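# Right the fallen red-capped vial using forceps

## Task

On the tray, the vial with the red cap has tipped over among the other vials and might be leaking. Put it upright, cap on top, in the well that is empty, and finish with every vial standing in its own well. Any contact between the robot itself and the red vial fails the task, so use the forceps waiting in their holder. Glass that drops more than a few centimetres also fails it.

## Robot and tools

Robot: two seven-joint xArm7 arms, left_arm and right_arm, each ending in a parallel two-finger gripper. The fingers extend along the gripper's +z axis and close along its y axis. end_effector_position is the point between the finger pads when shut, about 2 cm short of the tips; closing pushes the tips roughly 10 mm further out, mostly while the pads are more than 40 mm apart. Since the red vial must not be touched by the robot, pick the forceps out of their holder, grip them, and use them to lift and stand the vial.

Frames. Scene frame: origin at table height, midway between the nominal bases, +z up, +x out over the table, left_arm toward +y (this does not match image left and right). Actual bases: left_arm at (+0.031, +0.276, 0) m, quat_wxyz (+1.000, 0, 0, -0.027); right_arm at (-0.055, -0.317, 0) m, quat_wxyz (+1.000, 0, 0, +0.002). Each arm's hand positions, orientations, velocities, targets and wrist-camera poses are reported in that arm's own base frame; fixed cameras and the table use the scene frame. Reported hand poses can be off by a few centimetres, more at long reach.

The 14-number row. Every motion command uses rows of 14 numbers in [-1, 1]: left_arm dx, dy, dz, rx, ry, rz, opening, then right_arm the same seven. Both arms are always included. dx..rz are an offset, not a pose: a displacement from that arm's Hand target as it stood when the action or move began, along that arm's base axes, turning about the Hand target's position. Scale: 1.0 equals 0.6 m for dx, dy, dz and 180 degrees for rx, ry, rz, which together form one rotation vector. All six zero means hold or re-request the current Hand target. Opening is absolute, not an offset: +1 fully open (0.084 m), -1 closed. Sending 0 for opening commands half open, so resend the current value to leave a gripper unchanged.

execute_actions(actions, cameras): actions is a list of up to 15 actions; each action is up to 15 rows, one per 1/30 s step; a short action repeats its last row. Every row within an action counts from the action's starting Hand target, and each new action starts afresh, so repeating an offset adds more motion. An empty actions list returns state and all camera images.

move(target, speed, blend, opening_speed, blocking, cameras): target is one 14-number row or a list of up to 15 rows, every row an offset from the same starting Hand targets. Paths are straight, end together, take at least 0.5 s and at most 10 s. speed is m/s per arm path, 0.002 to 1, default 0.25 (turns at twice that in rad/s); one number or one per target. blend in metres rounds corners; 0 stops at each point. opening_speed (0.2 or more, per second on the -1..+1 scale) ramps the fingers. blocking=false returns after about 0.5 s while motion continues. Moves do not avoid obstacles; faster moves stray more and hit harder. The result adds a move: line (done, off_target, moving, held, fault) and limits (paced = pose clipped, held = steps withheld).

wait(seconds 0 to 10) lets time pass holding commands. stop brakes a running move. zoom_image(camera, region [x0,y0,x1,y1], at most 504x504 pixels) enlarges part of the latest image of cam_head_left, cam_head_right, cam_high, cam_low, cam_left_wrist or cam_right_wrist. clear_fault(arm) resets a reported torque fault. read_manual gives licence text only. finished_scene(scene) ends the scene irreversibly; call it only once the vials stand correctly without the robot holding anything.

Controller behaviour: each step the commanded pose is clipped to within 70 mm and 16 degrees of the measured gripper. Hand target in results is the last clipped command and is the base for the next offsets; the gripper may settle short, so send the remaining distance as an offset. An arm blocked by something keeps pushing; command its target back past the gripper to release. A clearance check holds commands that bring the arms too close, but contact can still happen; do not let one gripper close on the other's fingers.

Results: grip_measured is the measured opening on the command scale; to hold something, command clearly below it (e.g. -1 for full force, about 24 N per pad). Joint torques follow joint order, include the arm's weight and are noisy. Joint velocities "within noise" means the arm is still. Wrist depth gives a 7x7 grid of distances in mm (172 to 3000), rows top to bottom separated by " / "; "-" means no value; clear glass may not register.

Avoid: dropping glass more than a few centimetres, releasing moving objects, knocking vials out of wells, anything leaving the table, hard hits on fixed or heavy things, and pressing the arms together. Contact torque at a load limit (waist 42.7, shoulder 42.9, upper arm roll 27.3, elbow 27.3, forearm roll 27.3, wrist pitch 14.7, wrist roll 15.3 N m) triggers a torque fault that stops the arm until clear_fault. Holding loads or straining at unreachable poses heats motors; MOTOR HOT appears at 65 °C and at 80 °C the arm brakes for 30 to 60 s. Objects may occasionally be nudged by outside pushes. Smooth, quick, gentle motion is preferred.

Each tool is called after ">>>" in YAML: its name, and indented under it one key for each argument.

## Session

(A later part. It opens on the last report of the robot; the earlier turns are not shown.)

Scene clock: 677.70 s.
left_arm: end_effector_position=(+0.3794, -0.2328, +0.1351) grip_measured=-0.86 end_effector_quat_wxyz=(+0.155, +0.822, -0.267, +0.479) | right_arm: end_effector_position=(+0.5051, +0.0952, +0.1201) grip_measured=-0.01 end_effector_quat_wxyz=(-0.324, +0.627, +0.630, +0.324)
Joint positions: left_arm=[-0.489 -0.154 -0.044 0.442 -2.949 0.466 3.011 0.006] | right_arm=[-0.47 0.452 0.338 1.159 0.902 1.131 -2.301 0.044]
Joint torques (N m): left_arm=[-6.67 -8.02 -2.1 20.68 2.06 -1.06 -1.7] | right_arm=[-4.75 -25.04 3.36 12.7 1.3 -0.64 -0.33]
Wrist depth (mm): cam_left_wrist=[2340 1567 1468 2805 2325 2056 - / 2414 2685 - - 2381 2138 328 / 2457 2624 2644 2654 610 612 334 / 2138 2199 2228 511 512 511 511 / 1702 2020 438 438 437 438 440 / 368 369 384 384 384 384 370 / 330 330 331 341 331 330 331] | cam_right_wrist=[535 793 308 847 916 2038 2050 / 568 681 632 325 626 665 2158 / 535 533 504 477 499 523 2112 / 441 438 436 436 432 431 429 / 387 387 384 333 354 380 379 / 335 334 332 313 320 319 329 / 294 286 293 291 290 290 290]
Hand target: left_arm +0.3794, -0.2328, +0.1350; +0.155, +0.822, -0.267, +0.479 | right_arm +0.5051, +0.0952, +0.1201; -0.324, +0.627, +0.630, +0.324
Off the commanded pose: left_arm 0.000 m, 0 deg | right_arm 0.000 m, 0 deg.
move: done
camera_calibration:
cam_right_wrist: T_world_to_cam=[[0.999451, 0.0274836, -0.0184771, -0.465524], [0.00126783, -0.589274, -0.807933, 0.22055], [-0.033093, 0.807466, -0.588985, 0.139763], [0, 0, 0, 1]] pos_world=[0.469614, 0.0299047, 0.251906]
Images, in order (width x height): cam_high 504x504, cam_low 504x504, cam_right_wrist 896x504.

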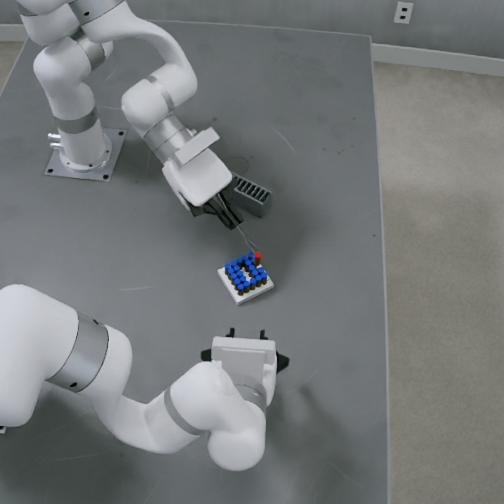

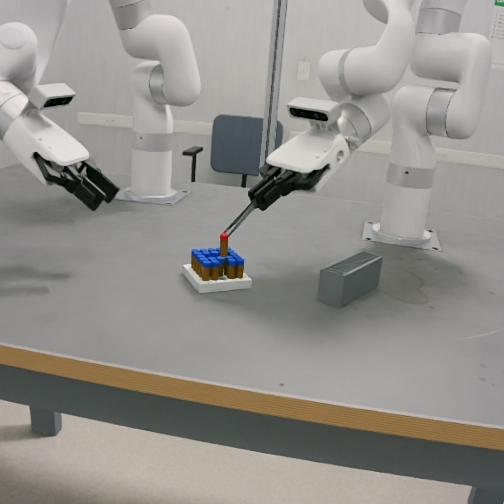

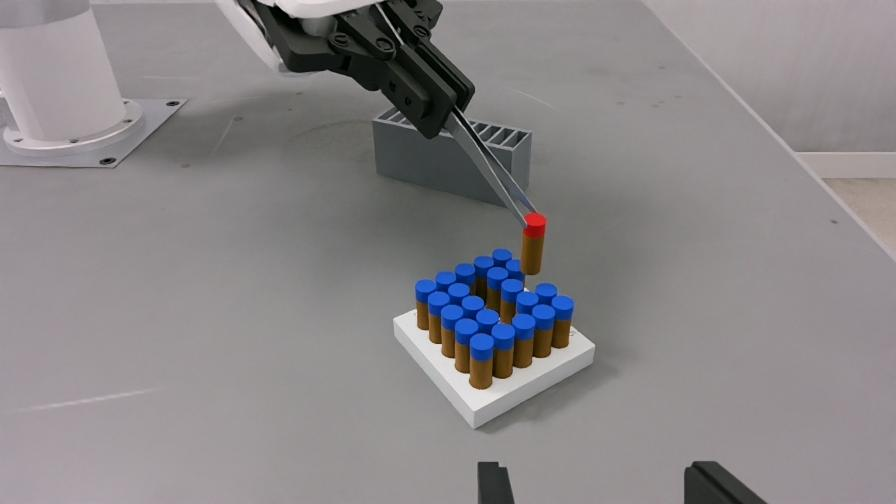

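>>> move:
  target: [0.0015,0.0008,-0.0083,0,0,0,-0.95,0,0,0,0,0,0,0]
  speed: 0.04
  cameras: ["cam_low","cam_right_wrist","cam_high"]

>>> zoom_image:
  camera: "cam_right_wrist"
  region: [485, 220, 595, 330]

>>> zoom_image:
  camera: "cam_low"
  region: [195, 225, 255, 285]

>>> zoom_image:
  camera: "cam_high"
  region: [230, 240, 280, 290]

Scene clock: 696.73 s.
left_arm: end_effector_position=(+0.3803, -0.2323, +0.1301) grip_measured=-0.86 end_effector_quat_wxyz=(+0.155, +0.822, -0.267, +0.479) | right_arm: end_effector_position=(+0.5051, +0.0952, +0.1201) grip_measured=-0.01 end_effector_quat_wxyz=(-0.324, +0.627, +0.630, +0.324)
Joint positions: left_arm=[-0.486 -0.137 -0.043 0.44 -2.948 0.484 3.015 0.006] | right_arm=[-0.47 0.452 0.338 1.159 0.902 1.131 -2.301 0.044]
Joint torques (N m): left_arm=[6.16 -8.2 1.95 12.07 1.98 3.41 1.34] | right_arm=[-4.61 -25.07 3.44 12.67 1.28 -0.58 -0.34]
Wrist depth (mm): cam_left_wrist=[2364 1571 1446 2782 2279 2068 327 / 2439 2685 - - 2405 2145 319 / 2422 2654 2634 2675 600 602 561 / 2112 2249 2199 501 502 502 502 / 1690 1914 431 430 429 430 430 / 362 377 376 377 377 376 363 / 323 323 323 324 323 323 324] | cam_right_wrist=[537 796 308 844 919 1979 2044 / 569 638 597 323 626 667 2185 / 535 534 505 483 498 521 2138 / 441 437 436 434 430 429 429 / 387 386 384 333 353 380 380 / 335 334 333 313 321 319 327 / 295 286 294 292 291 290 289]
Hand target: left_arm +0.3803, -0.2323, +0.1301; +0.155, +0.822, -0.267, +0.479 | right_arm +0.5051, +0.0952, +0.1201; -0.324, +0.627, +0.630, +0.324
Off the commanded pose: left_arm 0.000 m, 0 deg | right_arm 0.000 m, 0 deg.
move: done
camera_calibration:
cam_right_wrist: T_world_to_cam=[[0.999451, 0.0274836, -0.0184771, -0.465524], [0.00126783, -0.589274, -0.807933, 0.22055], [-0.033093, 0.807466, -0.588985, 0.139763], [0, 0, 0, 1]] pos_world=[0.469614, 0.0299047, 0.251906]
Images, in order (width x height): cam_high 504x504, cam_low 504x504, cam_right_wrist 896x504.

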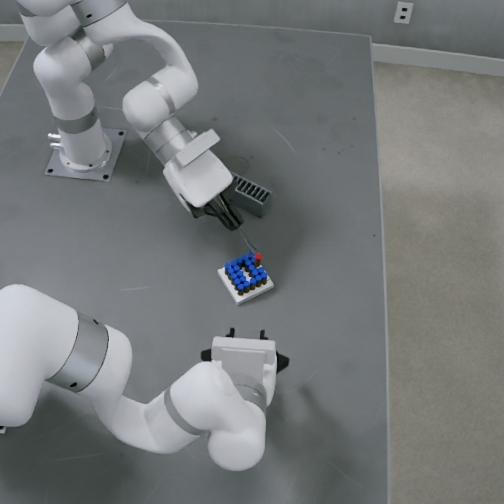

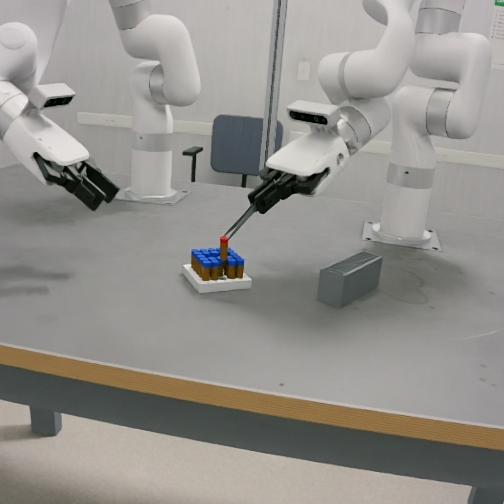

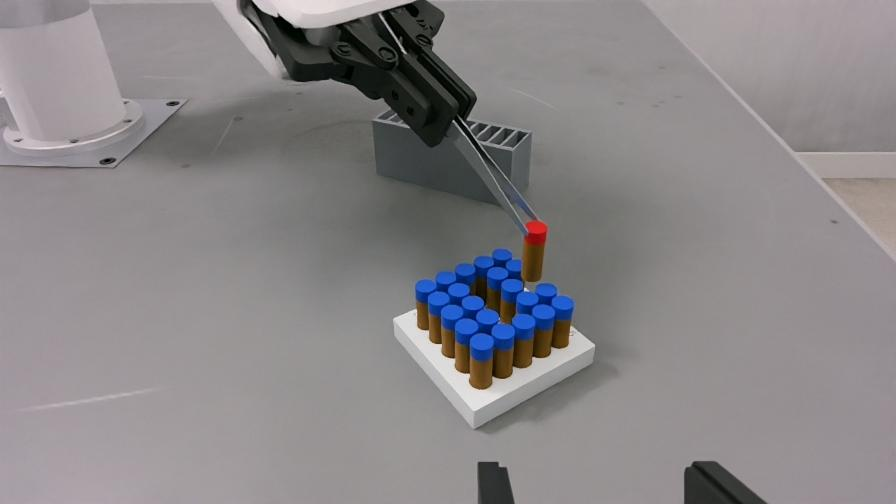

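Scaled by 4.582 from the camera's 896x504 image, which has a finer 1280x720 frame.

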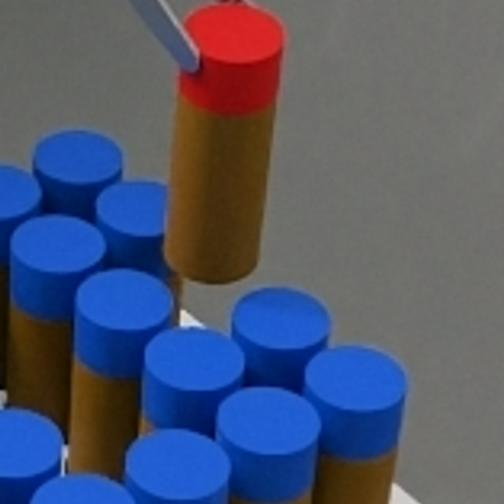

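Scaled by 8.400 from the camera's 504x504 image, which has a finer 720x720 frame.

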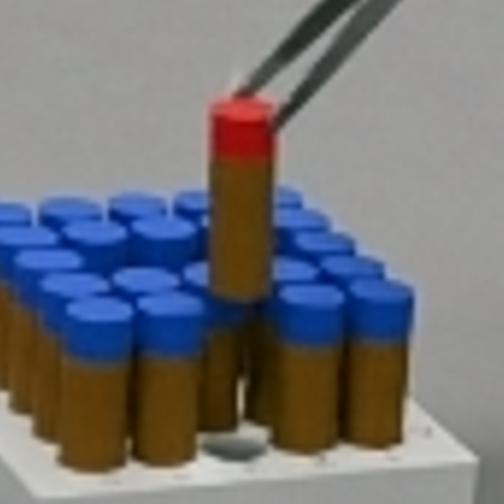

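Scaled by 10.080 from the camera's 504x504 image, which has a finer 720x720 frame.

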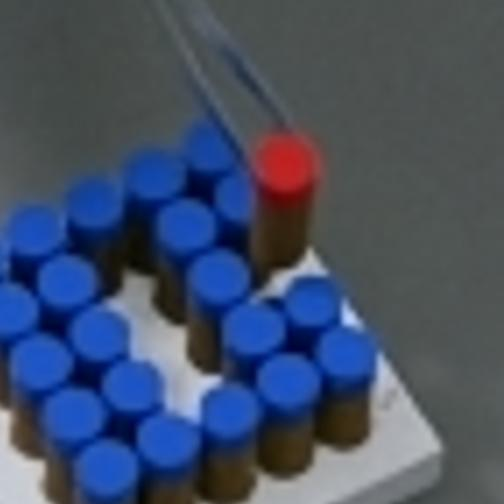

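>>> move:
  target: [0,0,-0.005,0,0,0,-0.95,0,0,0,0,0,0,0]
  speed: 0.03
  cameras: ["cam_low","cam_right_wrist","cam_high"]

>>> zoom_image:
  camera: "cam_right_wrist"
  region: [500, 220, 590, 310]

>>> zoom_image:
  camera: "cam_low"
  region: [195, 225, 255, 285]

>>> zoom_image:
  camera: "cam_high"
  region: [240, 245, 275, 280]

Scene clock: 732.80 s.
left_arm: end_effector_position=(+0.3803, -0.2323, +0.1271) grip_measured=-0.86 end_effector_quat_wxyz=(+0.155, +0.822, -0.267, +0.479) | right_arm: end_effector_position=(+0.5051, +0.0952, +0.1201) grip_measured=-0.01 end_effector_quat_wxyz=(-0.324, +0.627, +0.630, +0.324)
Joint positions: left_arm=[-0.486 -0.127 -0.042 0.438 -2.951 0.496 3.019 0.006] | right_arm=[-0.47 0.452 0.338 1.159 0.902 1.131 -2.301 0.044]
Joint torques (N m): left_arm=[6.13 -8.42 2.03 11.86 -2.32 3.44 1.2] | right_arm=[-4.7 -25.25 3.47 12.64 1.32 -0.52 -0.37]
Wrist depth (mm): cam_left_wrist=[2309 1557 1437 2771 2271 2068 326 / 2448 2717 - - 2397 2125 316 / 2492 2624 2685 2727 592 592 556 / 2080 2192 2213 493 494 496 495 / 1723 424 424 425 425 424 426 / 357 372 373 372 372 373 359 / 320 320 320 320 319 320 320] | cam_right_wrist=[535 794 314 844 919 1996 2044 / 567 637 595 326 626 667 2158 / 535 532 505 478 499 521 2112 / 441 438 436 435 432 432 429 / 387 386 384 333 354 381 379 / 335 334 332 313 320 319 328 / 295 286 293 292 291 290 289]
Hand target: left_arm +0.3803, -0.2323, +0.1271; +0.155, +0.822, -0.267, +0.479 | right_arm +0.5051, +0.0952, +0.1201; -0.324, +0.627, +0.630, +0.324
Off the commanded pose: left_arm 0.000 m, 0 deg | right_arm 0.000 m, 0 deg.
move: done
camera_calibration:
cam_right_wrist: T_world_to_cam=[[0.999451, 0.0274836, -0.0184771, -0.465524], [0.00126783, -0.589274, -0.807933, 0.22055], [-0.033093, 0.807466, -0.588985, 0.139763], [0, 0, 0, 1]] pos_world=[0.469614, 0.0299047, 0.251906]
Images, in order (width x height): cam_high 504x504, cam_low 504x504, cam_right_wrist 896x504.

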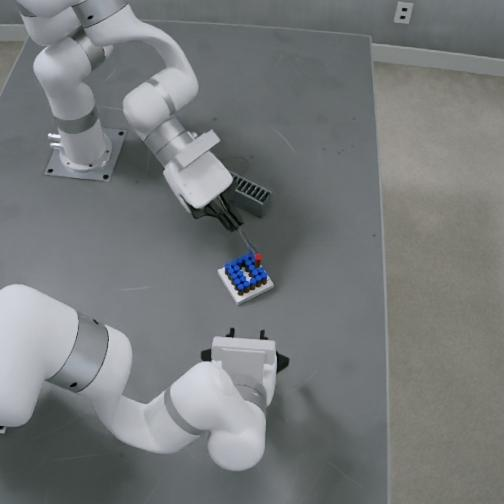

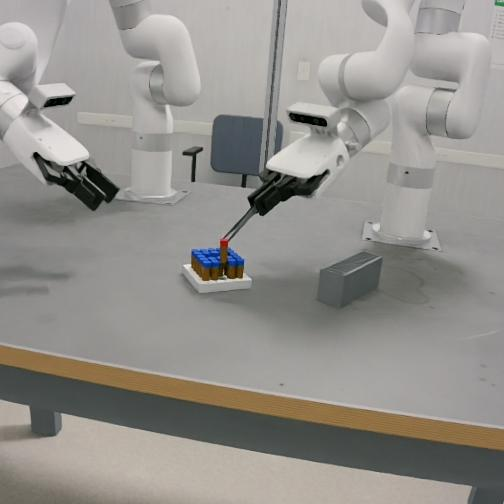

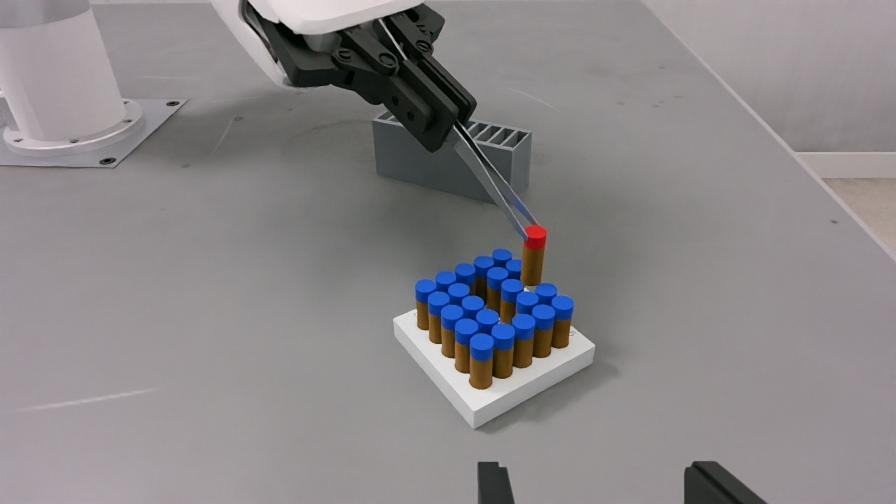

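Scaled by 5.600 from the camera's 896x504 image, which has a finer 1280x720 frame.

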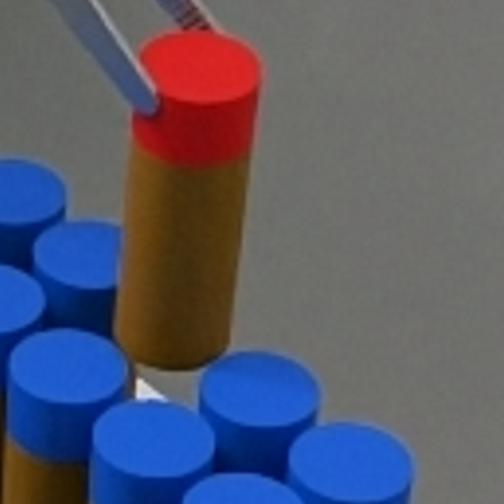

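Scaled by 8.400 from the camera's 504x504 image, which has a finer 720x720 frame.

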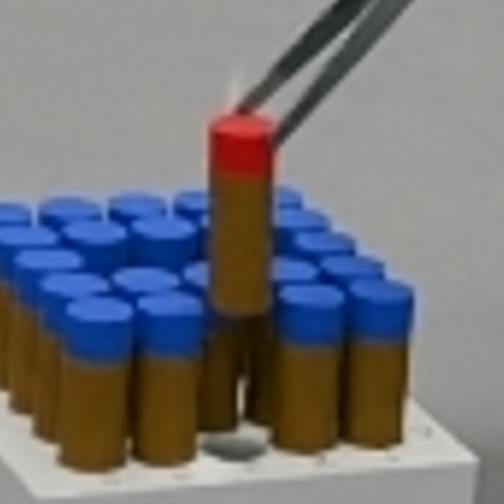

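Scaled by 14.400 from the camera's 504x504 image, which has a finer 720x720 frame.

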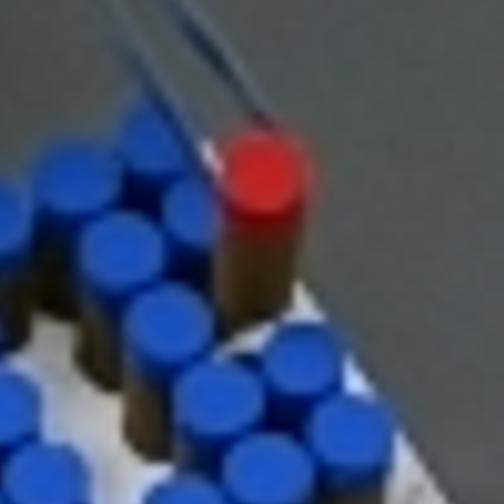

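>>> move:
  target: [-0.0003,0.0002,-0.0117,0,0,0,-0.95,0,0,0,0,0,0,0]
  speed: 0.03
  cameras: ["cam_low","cam_right_wrist","cam_high"]

>>> zoom_image:
  camera: "cam_right_wrist"
  region: [490, 220, 590, 320]

>>> zoom_image:
  camera: "cam_low"
  region: [195, 225, 255, 285]

>>> zoom_image:
  camera: "cam_high"
  region: [240, 245, 275, 280]

Scene clock: 749.77 s.
left_arm: end_effector_position=(+0.3802, -0.2322, +0.1201) grip_measured=-0.86 end_effector_quat_wxyz=(+0.155, +0.822, -0.267, +0.479) | right_arm: end_effector_position=(+0.5051, +0.0952, +0.1201) grip_measured=-0.01 end_effector_quat_wxyz=(-0.324, +0.627, +0.630, +0.324)
Joint positions: left_arm=[-0.483 -0.105 -0.042 0.434 -2.957 0.522 3.029 0.006] | right_arm=[-0.47 0.452 0.338 1.159 0.902 1.131 -2.301 0.044]
Joint torques (N m): left_arm=[6.42 -8.21 1.93 11.6 -2.28 3.37 1.41] | right_arm=[-4.41 -25.27 3.5 12.7 1.34 -0.52 -0.38]
Wrist depth (mm): cam_left_wrist=[2340 2483 1400 2816 2264 2068 319 / 2457 2696 - - 2372 2119 315 / 2422 2624 2624 2595 575 576 540 / 2074 2228 1513 483 482 480 480 / 1673 392 413 415 414 412 414 / 347 361 362 361 362 362 348 / 311 310 311 311 323 311 311] | cam_right_wrist=[536 799 319 847 916 2014 2038 / 568 638 324 328 626 667 2192 / 537 533 504 476 499 521 2119 / 440 439 438 436 433 431 428 / 387 386 385 333 354 380 379 / 335 334 332 313 320 319 328 / 294 286 293 292 291 290 289]
Hand target: left_arm +0.3801, -0.2322, +0.1200; +0.155, +0.822, -0.267, +0.479 | right_arm +0.5051, +0.0952, +0.1201; -0.324, +0.627, +0.630, +0.324
Off the commanded pose: left_arm 0.000 m, 0 deg | right_arm 0.000 m, 0 deg.
move: done
camera_calibration:
cam_right_wrist: T_world_to_cam=[[0.999451, 0.0274836, -0.0184771, -0.465524], [0.00126783, -0.589274, -0.807933, 0.22055], [-0.033093, 0.807466, -0.588985, 0.139763], [0, 0, 0, 1]] pos_world=[0.469614, 0.0299047, 0.251906]
Images, in order (width x height): cam_high 504x504, cam_low 504x504, cam_right_wrist 896x504.

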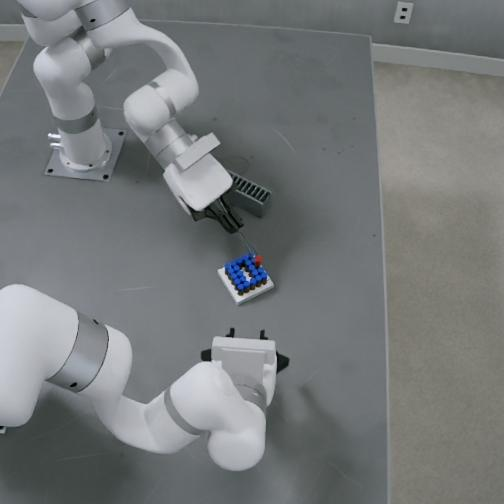

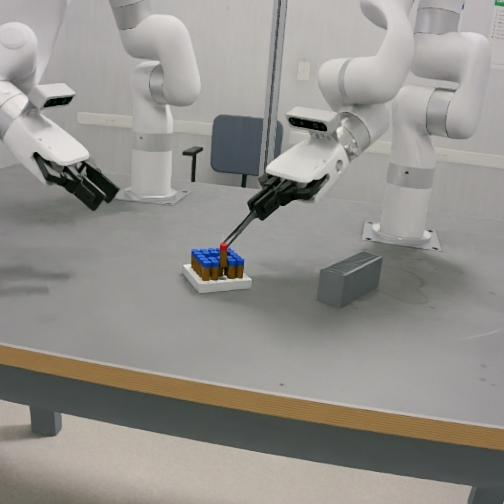

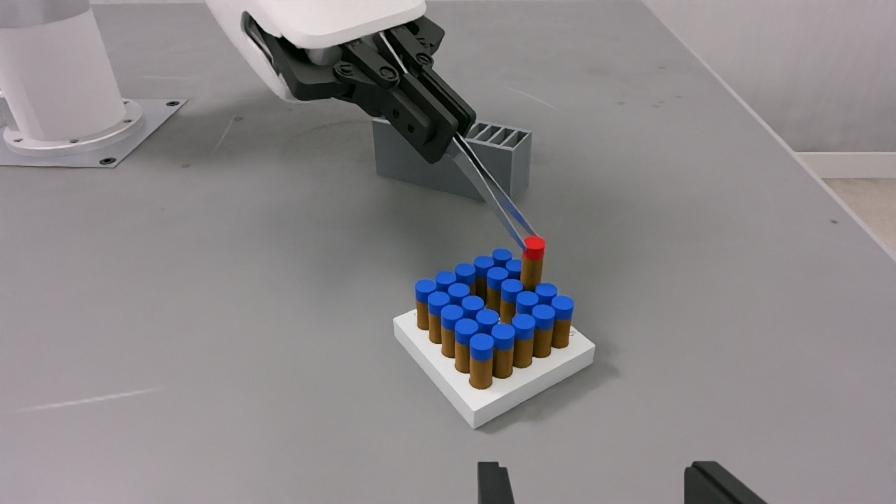

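Scaled by 5.040 from the camera's 896x504 image, which has a finer 1280x720 frame.

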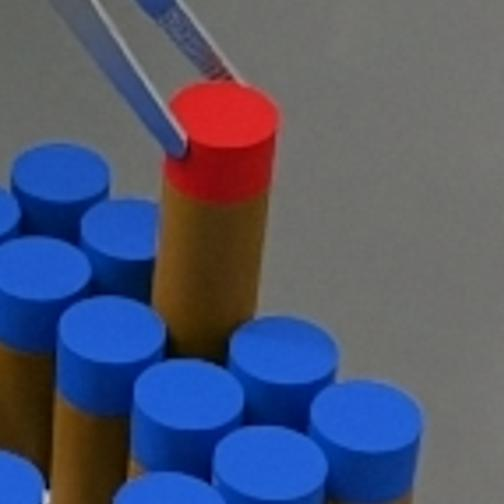

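Scaled by 8.400 from the camera's 504x504 image, which has a finer 720x720 frame.

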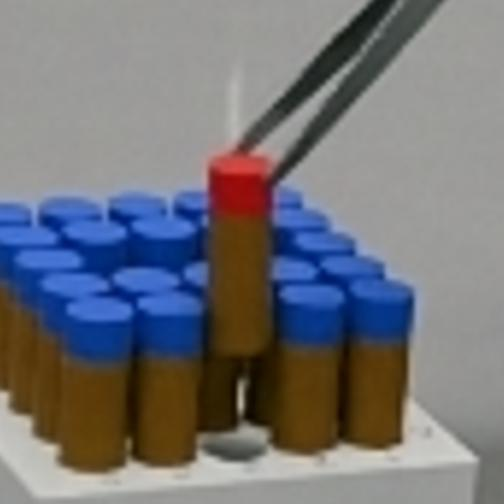

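Scaled by 14.400 from the camera's 504x504 image, which has a finer 720x720 frame.

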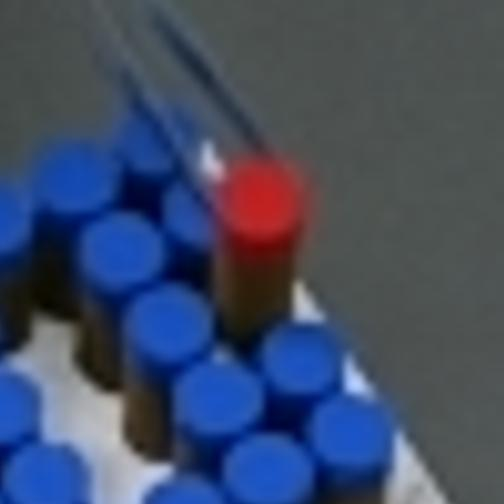

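>>> move:
  target: [-0.0005,-0.0003,-0.0233,0,0,0,-0.95,0,0,0,0,0,0,0]
  speed: 0.03
  cameras: ["cam_low","cam_right_wrist","cam_high"]

>>> zoom_image:
  camera: "cam_right_wrist"
  region: [490, 220, 590, 320]

>>> zoom_image:
  camera: "cam_low"
  region: [195, 225, 255, 285]

>>> zoom_image:
  camera: "cam_high"
  region: [240, 245, 275, 280]

Scene clock: 766.97 s.
left_arm: end_effector_position=(+0.3798, -0.2324, +0.1061) grip_measured=-0.86 end_effector_quat_wxyz=(+0.155, +0.822, -0.267, +0.479) | right_arm: end_effector_position=(+0.5051, +0.0952, +0.1201) grip_measured=-0.01 end_effector_quat_wxyz=(-0.324, +0.627, +0.630, +0.324)
Joint positions: left_arm=[-0.481 -0.058 -0.041 0.428 -2.968 0.574 3.047 0.006] | right_arm=[-0.47 0.452 0.338 1.159 0.902 1.131 -2.301 0.044]
Joint torques (N m): left_arm=[6.31 -9.49 1.82 10.87 -2.33 3.53 1.27] | right_arm=[-4.47 -25.27 3.54 12.59 1.3 -0.6 -0.28]
Wrist depth (mm): cam_left_wrist=[2333 2483 2911 2863 2286 2087 322 / 2422 2717 - - 2397 673 308 / 2431 2575 2595 2595 541 543 542 / 2044 2172 428 452 453 452 454 / 1611 388 389 389 389 390 389 / 326 341 341 342 342 342 328 / 293 293 293 293 248 293 294] | cam_right_wrist=[537 337 327 848 915 2008 2020 / 567 640 328 627 629 666 2158 / 538 534 504 473 500 521 2132 / 440 440 436 435 433 432 429 / 387 386 385 333 354 380 380 / 334 333 332 313 320 319 328 / 295 286 293 291 291 290 289]
Hand target: left_arm +0.3798, -0.2324, +0.1061; +0.155, +0.822, -0.267, +0.479 | right_arm +0.5051, +0.0952, +0.1201; -0.324, +0.627, +0.630, +0.324
Off the commanded pose: left_arm 0.000 m, 0 deg | right_arm 0.000 m, 0 deg.
move: done
camera_calibration:
cam_right_wrist: T_world_to_cam=[[0.999451, 0.0274836, -0.0184771, -0.465524], [0.00126783, -0.589274, -0.807933, 0.22055], [-0.033093, 0.807466, -0.588985, 0.139763], [0, 0, 0, 1]] pos_world=[0.469614, 0.0299047, 0.251906]
Images, in order (width x height): cam_high 504x504, cam_low 504x504, cam_right_wrist 896x504.

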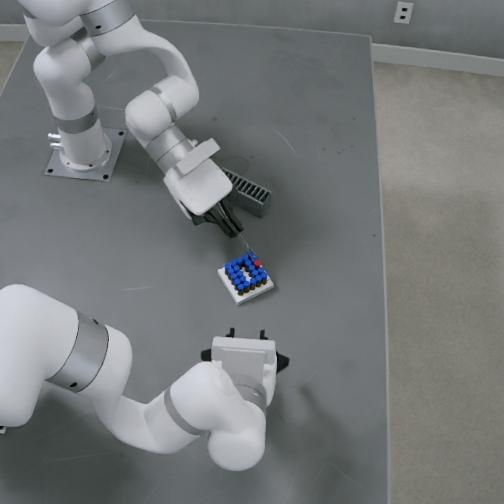

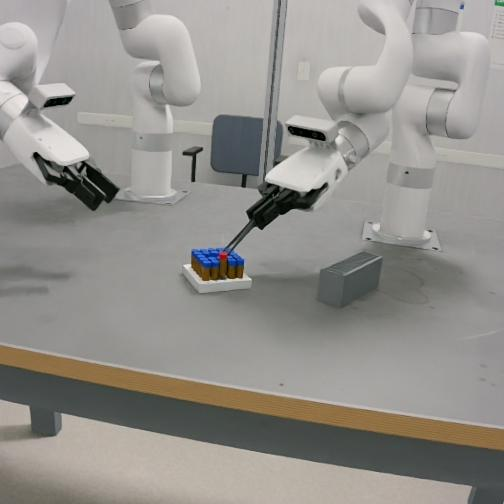

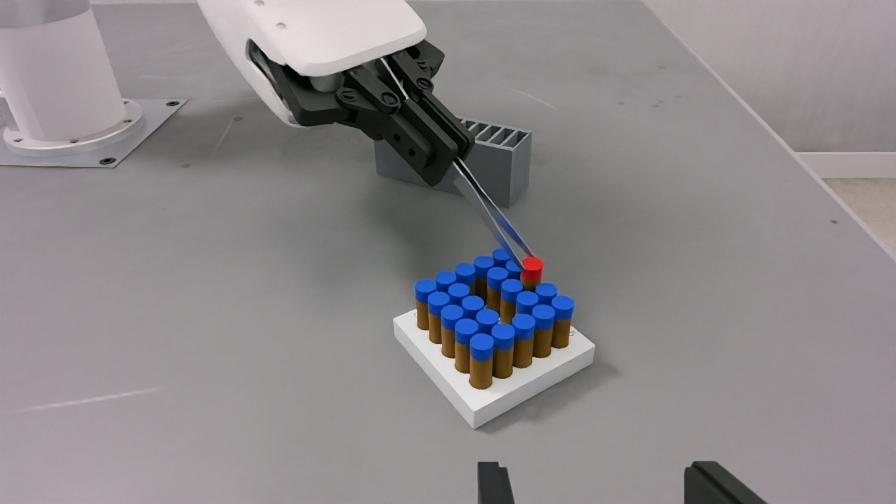

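Scaled by 5.040 from the camera's 896x504 image, which has a finer 1280x720 frame.

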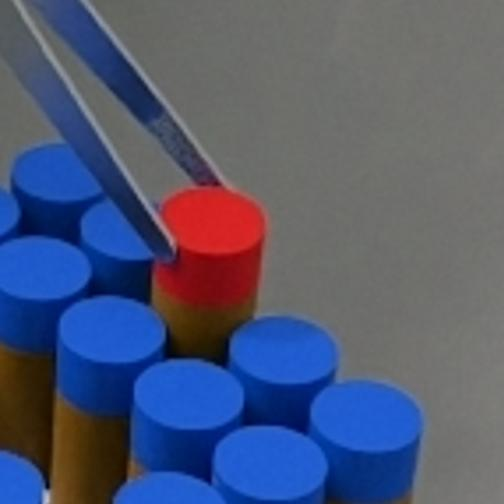

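Scaled by 8.400 from the camera's 504x504 image, which has a finer 720x720 frame.

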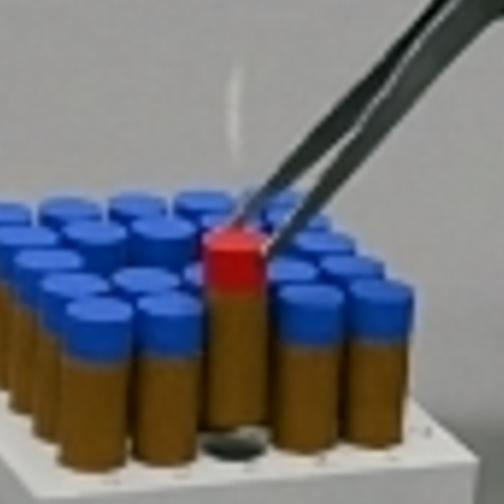

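Scaled by 14.400 from the camera's 504x504 image, which has a finer 720x720 frame.

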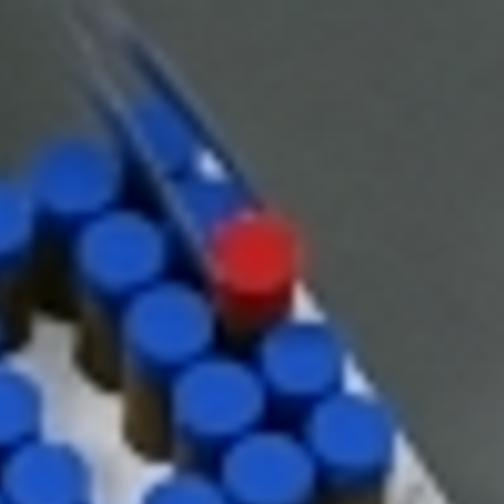

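>>> move:
  target: [-0.0003,0.0047,-0.0025,-0.0105,-0.0006,0,-0.95,0,0,0,0,0,0,0]
  speed: 0.03
  cameras: ["cam_low","cam_right_wrist","cam_high"]

>>> zoom_image:
  camera: "cam_right_wrist"
  region: [490, 220, 590, 320]

>>> zoom_image:
  camera: "cam_low"
  region: [195, 225, 255, 285]

>>> zoom_image:
  camera: "cam_high"
  region: [240, 245, 275, 280]

Scene clock: 789.77 s.
left_arm: end_effector_position=(+0.3797, -0.2295, +0.1046) grip_measured=-0.86 end_effector_quat_wxyz=(+0.169, +0.818, -0.259, +0.484) | right_arm: end_effector_position=(+0.5051, +0.0952, +0.1201) grip_measured=-0.01 end_effector_quat_wxyz=(-0.324, +0.627, +0.630, +0.324)
Joint positions: left_arm=[-0.474 -0.055 -0.03 0.407 -2.931 0.621 3.005 0.006] | right_arm=[-0.47 0.452 0.338 1.159 0.902 1.131 -2.301 0.044]
Joint torques (N m): left_arm=[6.35 -9.25 1.91 10.6 1.92 3.53 -1.63] | right_arm=[-4.23 -25.32 3.69 12.63 1.4 -0.48 -0.28]
Wrist depth (mm): cam_left_wrist=[2309 2510 1434 2654 2286 2032 324 / 2422 2614 - - 2356 2106 308 / 2422 2654 2685 2727 565 569 538 / 2056 2172 434 462 467 471 474 / 1604 387 391 393 397 401 405 / 323 338 339 342 345 348 338 / 287 289 292 294 249 297 299] | cam_right_wrist=[536 345 331 850 916 1991 2020 / 565 639 332 627 628 667 2172 / 536 534 506 473 499 522 2093 / 440 439 437 434 435 431 430 / 387 386 384 334 354 380 379 / 334 334 332 313 320 319 329 / 295 286 293 292 292 290 289]
Hand target: left_arm +0.3797, -0.2295, +0.1046; +0.169, +0.818, -0.259, +0.484 | right_arm +0.5051, +0.0952, +0.1201; -0.324, +0.627, +0.630, +0.324
Off the commanded pose: left_arm 0.000 m, 0 deg | right_arm 0.000 m, 0 deg.
move: done
camera_calibration:
cam_right_wrist: T_world_to_cam=[[0.999451, 0.0274836, -0.0184771, -0.465524], [0.00126783, -0.589274, -0.807933, 0.22055], [-0.033093, 0.807466, -0.588985, 0.139763], [0, 0, 0, 1]] pos_world=[0.469614, 0.0299047, 0.251906]
Images, in order (width x height): cam_high 504x504, cam_low 504x504, cam_right_wrist 896x504.

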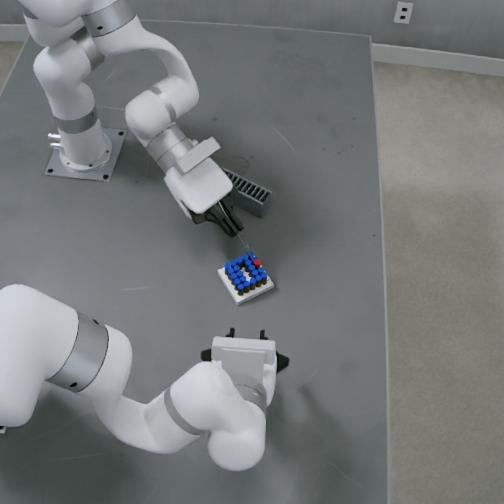

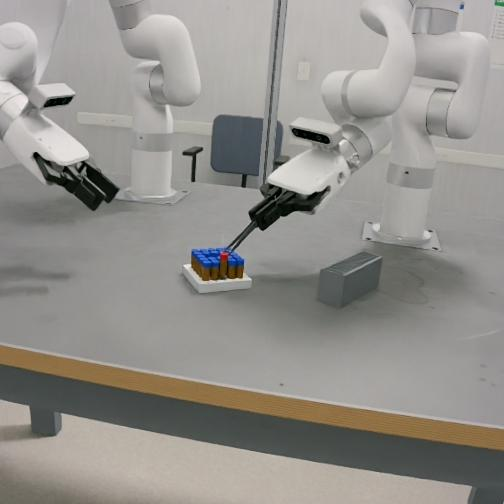

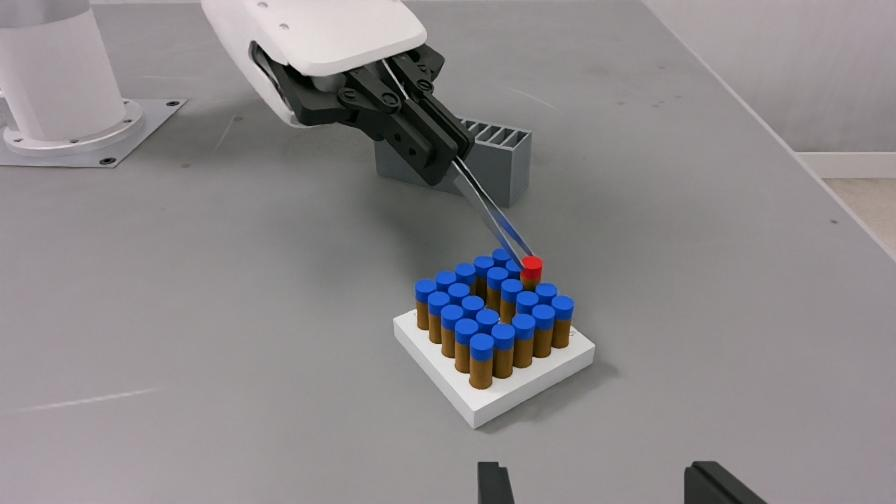

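Scaled by 5.040 from the camera's 896x504 image, which has a finer 1280x720 frame.

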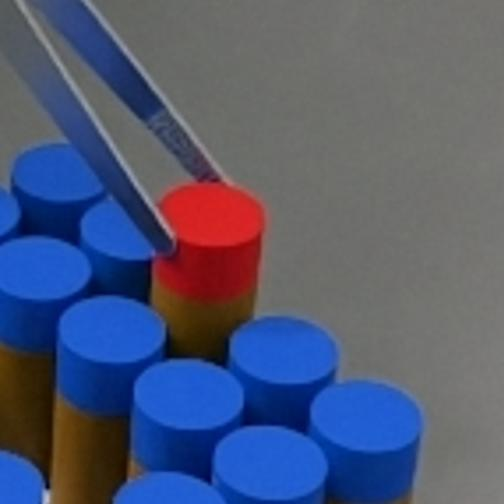

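Scaled by 8.400 from the camera's 504x504 image, which has a finer 720x720 frame.

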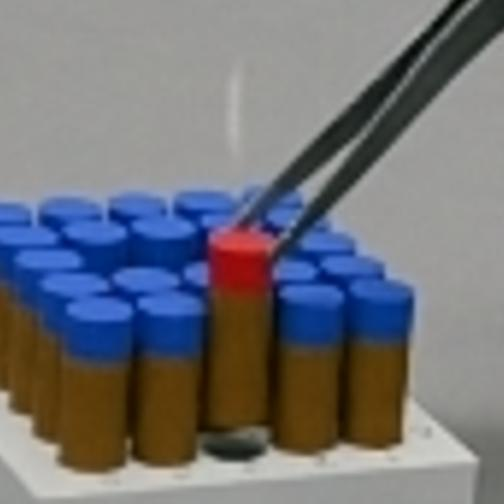

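Scaled by 14.400 from the camera's 504x504 image, which has a finer 720x720 frame.

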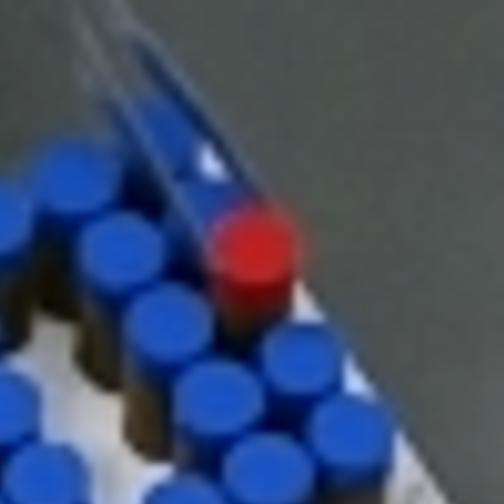

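>>> move:
  target: [0,0.0005,-0.01,0,0,0,-0.95,0,0,0,0,0,0,0]
  speed: 0.02
  cameras: ["cam_low","cam_right_wrist","cam_high"]

>>> zoom_image:
  camera: "cam_right_wrist"
  region: [490, 220, 590, 320]

>>> zoom_image:
  camera: "cam_low"
  region: [195, 225, 255, 285]

>>> zoom_image:
  camera: "cam_high"
  region: [240, 245, 275, 280]

Scene clock: 797.67 s.
left_arm: end_effector_position=(+0.3797, -0.2292, +0.0986) grip_measured=-0.86 end_effector_quat_wxyz=(+0.169, +0.818, -0.259, +0.484) | right_arm: end_effector_position=(+0.5051, +0.0952, +0.1201) grip_measured=-0.01 end_effector_quat_wxyz=(-0.324, +0.627, +0.630, +0.324)
Joint positions: left_arm=[-0.473 -0.033 -0.029 0.405 -2.934 0.644 3.012 0.006] | right_arm=[-0.47 0.452 0.338 1.159 0.902 1.131 -2.301 0.044]
Joint torques (N m): left_arm=[6.11 -8.92 1.79 10.14 -2.56 3.53 1.35] | right_arm=[-4.22 -25.41 3.71 12.66 1.41 -0.52 -0.22]
Wrist depth (mm): cam_left_wrist=[2340 2465 1400 2675 2235 2062 336 / 2501 2614 - - 2457 2008 309 / 2431 2604 2685 2696 549 556 560 / 2044 2178 422 450 454 460 462 / 358 376 379 383 387 391 394 / 314 328 330 333 336 326 329 / 280 281 284 286 235 289 291] | cam_right_wrist=[535 347 335 847 918 2008 2050 / 569 637 336 627 628 666 2178 / 536 534 505 473 497 521 2125 / 440 438 437 436 432 431 429 / 388 387 384 333 354 379 379 / 334 334 333 313 320 319 328 / 295 286 293 292 291 290 289]
Hand target: left_arm +0.3797, -0.2292, +0.0986; +0.169, +0.818, -0.259, +0.484 | right_arm +0.5051, +0.0952, +0.1201; -0.324, +0.627, +0.630, +0.324
Off the commanded pose: left_arm 0.000 m, 0 deg | right_arm 0.000 m, 0 deg.
move: done
camera_calibration:
cam_right_wrist: T_world_to_cam=[[0.999451, 0.0274836, -0.0184771, -0.465524], [0.00126783, -0.589274, -0.807933, 0.22055], [-0.033093, 0.807466, -0.588985, 0.139763], [0, 0, 0, 1]] pos_world=[0.469614, 0.0299047, 0.251906]
Images, in order (width x height): cam_high 504x504, cam_low 504x504, cam_right_wrist 896x504.

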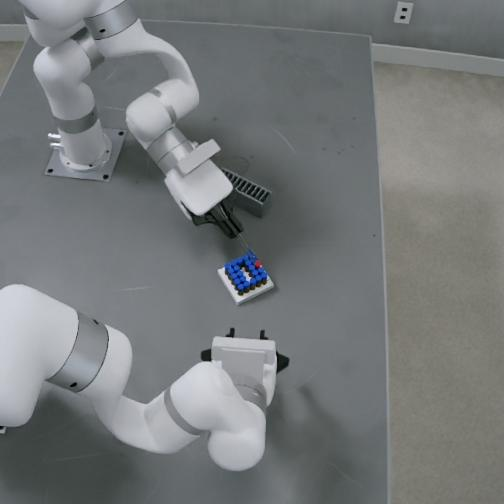

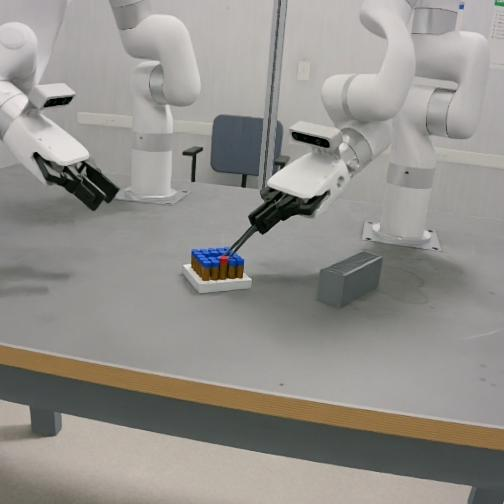

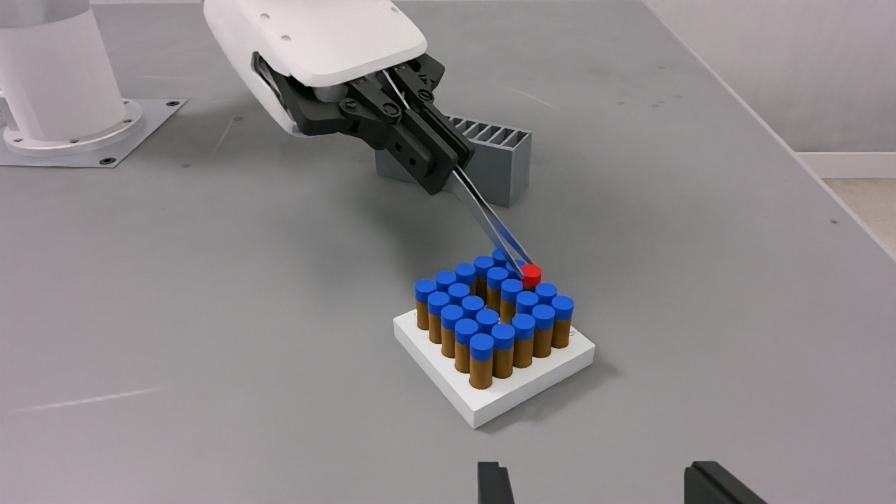

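Scaled by 5.040 from the camera's 896x504 image, which has a finer 1280x720 frame.

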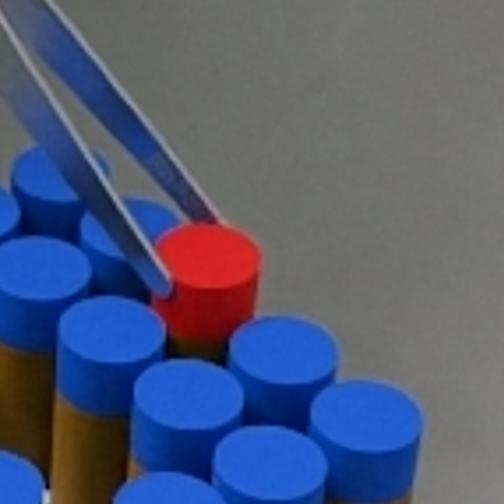

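Scaled by 8.400 from the camera's 504x504 image, which has a finer 720x720 frame.

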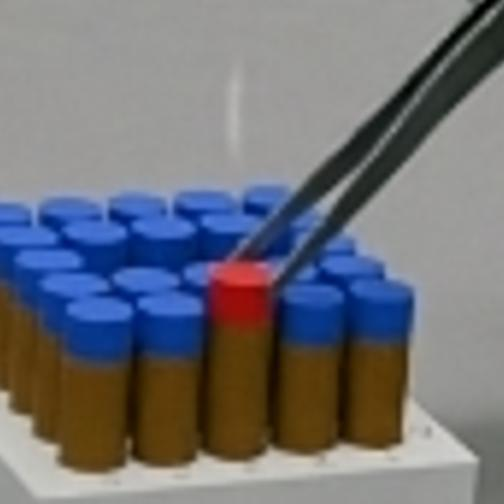

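Scaled by 14.400 from the camera's 504x504 image, which has a finer 720x720 frame.

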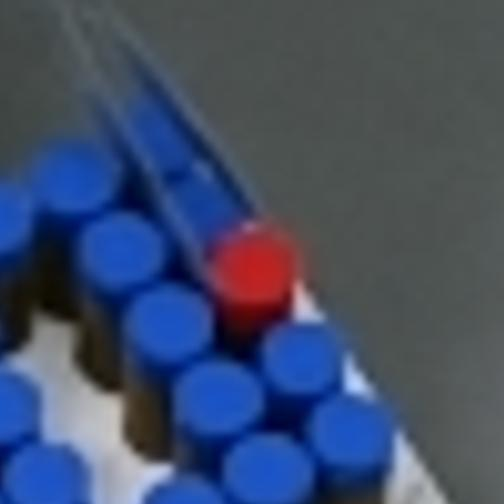

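>>> move:
  target: [0,0,-0.0025,0,0,0,-0.95,0,0,0,0,0,0,0]
  speed: 0.02
  cameras: ["cam_low","cam_right_wrist"]

>>> zoom_image:
  camera: "cam_right_wrist"
  region: [490, 220, 590, 320]

>>> zoom_image:
  camera: "cam_low"
  region: [195, 225, 255, 285]

Scene clock: 811.03 s.
left_arm: end_effector_position=(+0.3797, -0.2292, +0.0971) grip_measured=-0.86 end_effector_quat_wxyz=(+0.169, +0.818, -0.259, +0.484) | right_arm: end_effector_position=(+0.5051, +0.0952, +0.1201) grip_measured=-0.01 end_effector_quat_wxyz=(-0.324, +0.627, +0.630, +0.324)
Joint positions: left_arm=[-0.472 -0.028 -0.029 0.405 -2.935 0.65 3.014 0.006] | right_arm=[-0.47 0.452 0.338 1.159 0.902 1.131 -2.301 0.044]
Joint torques (N m): left_arm=[6.44 -9.55 1.7 10.06 -2.32 3.49 1.43] | right_arm=[-4.18 -25.43 3.77 12.57 1.41 -0.58 -0.22]
Wrist depth (mm): cam_left_wrist=[2317 2483 1414 2664 2249 2119 322 / 2448 2654 - - 2414 2002 305 / 2457 2614 2634 2644 543 552 556 / 2074 2199 443 446 451 455 460 / 354 374 378 380 386 388 391 / 312 326 329 331 334 324 326 / 278 280 282 284 235 277 289] | cam_right_wrist=[535 348 337 849 918 1991 2050 / 567 638 335 629 625 665 2165 / 536 533 506 474 499 522 2119 / 441 438 437 435 433 431 430 / 388 387 385 333 355 380 378 / 335 333 332 312 321 320 329 / 294 285 293 292 291 290 290]
Hand target: left_arm +0.3797, -0.2292, +0.0971; +0.169, +0.818, -0.259, +0.484 | right_arm +0.5051, +0.0952, +0.1201; -0.324, +0.627, +0.630, +0.324
Off the commanded pose: left_arm 0.000 m, 0 deg | right_arm 0.000 m, 0 deg.
move: done
camera_calibration:
cam_right_wrist: T_world_to_cam=[[0.999451, 0.0274836, -0.0184771, -0.465524], [0.00126783, -0.589274, -0.807933, 0.22055], [-0.033093, 0.807466, -0.588985, 0.139763], [0, 0, 0, 1]] pos_world=[0.469614, 0.0299047, 0.251906]
Images, in order (width x height): cam_low 504x504, cam_right_wrist 896x504.

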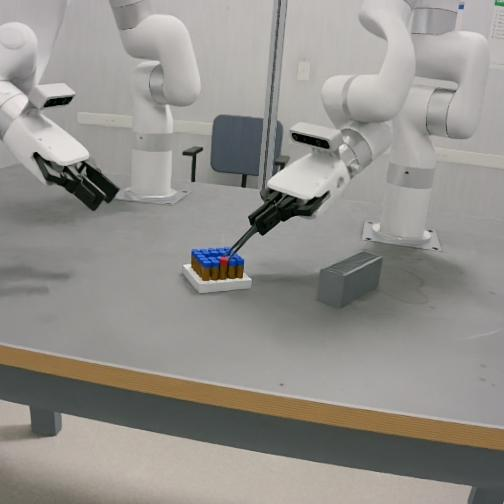

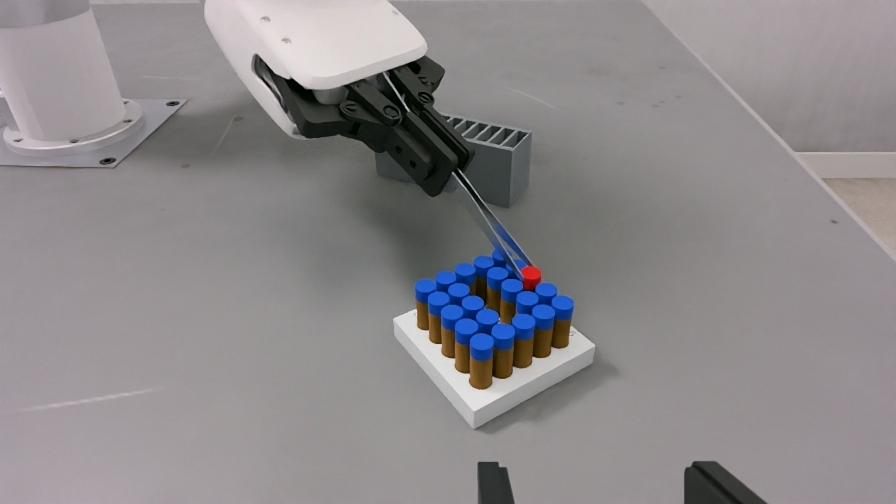

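Scaled by 5.040 from the camera's 896x504 image, which has a finer 1280x720 frame.

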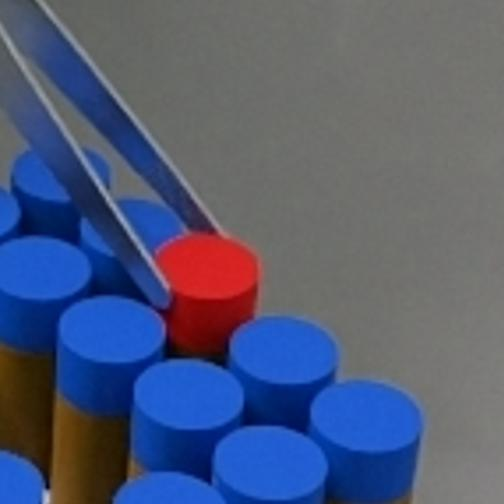

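Scaled by 8.400 from the camera's 504x504 image, which has a finer 720x720 frame.

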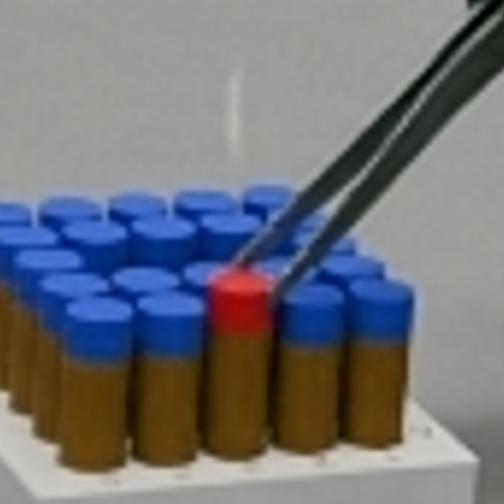

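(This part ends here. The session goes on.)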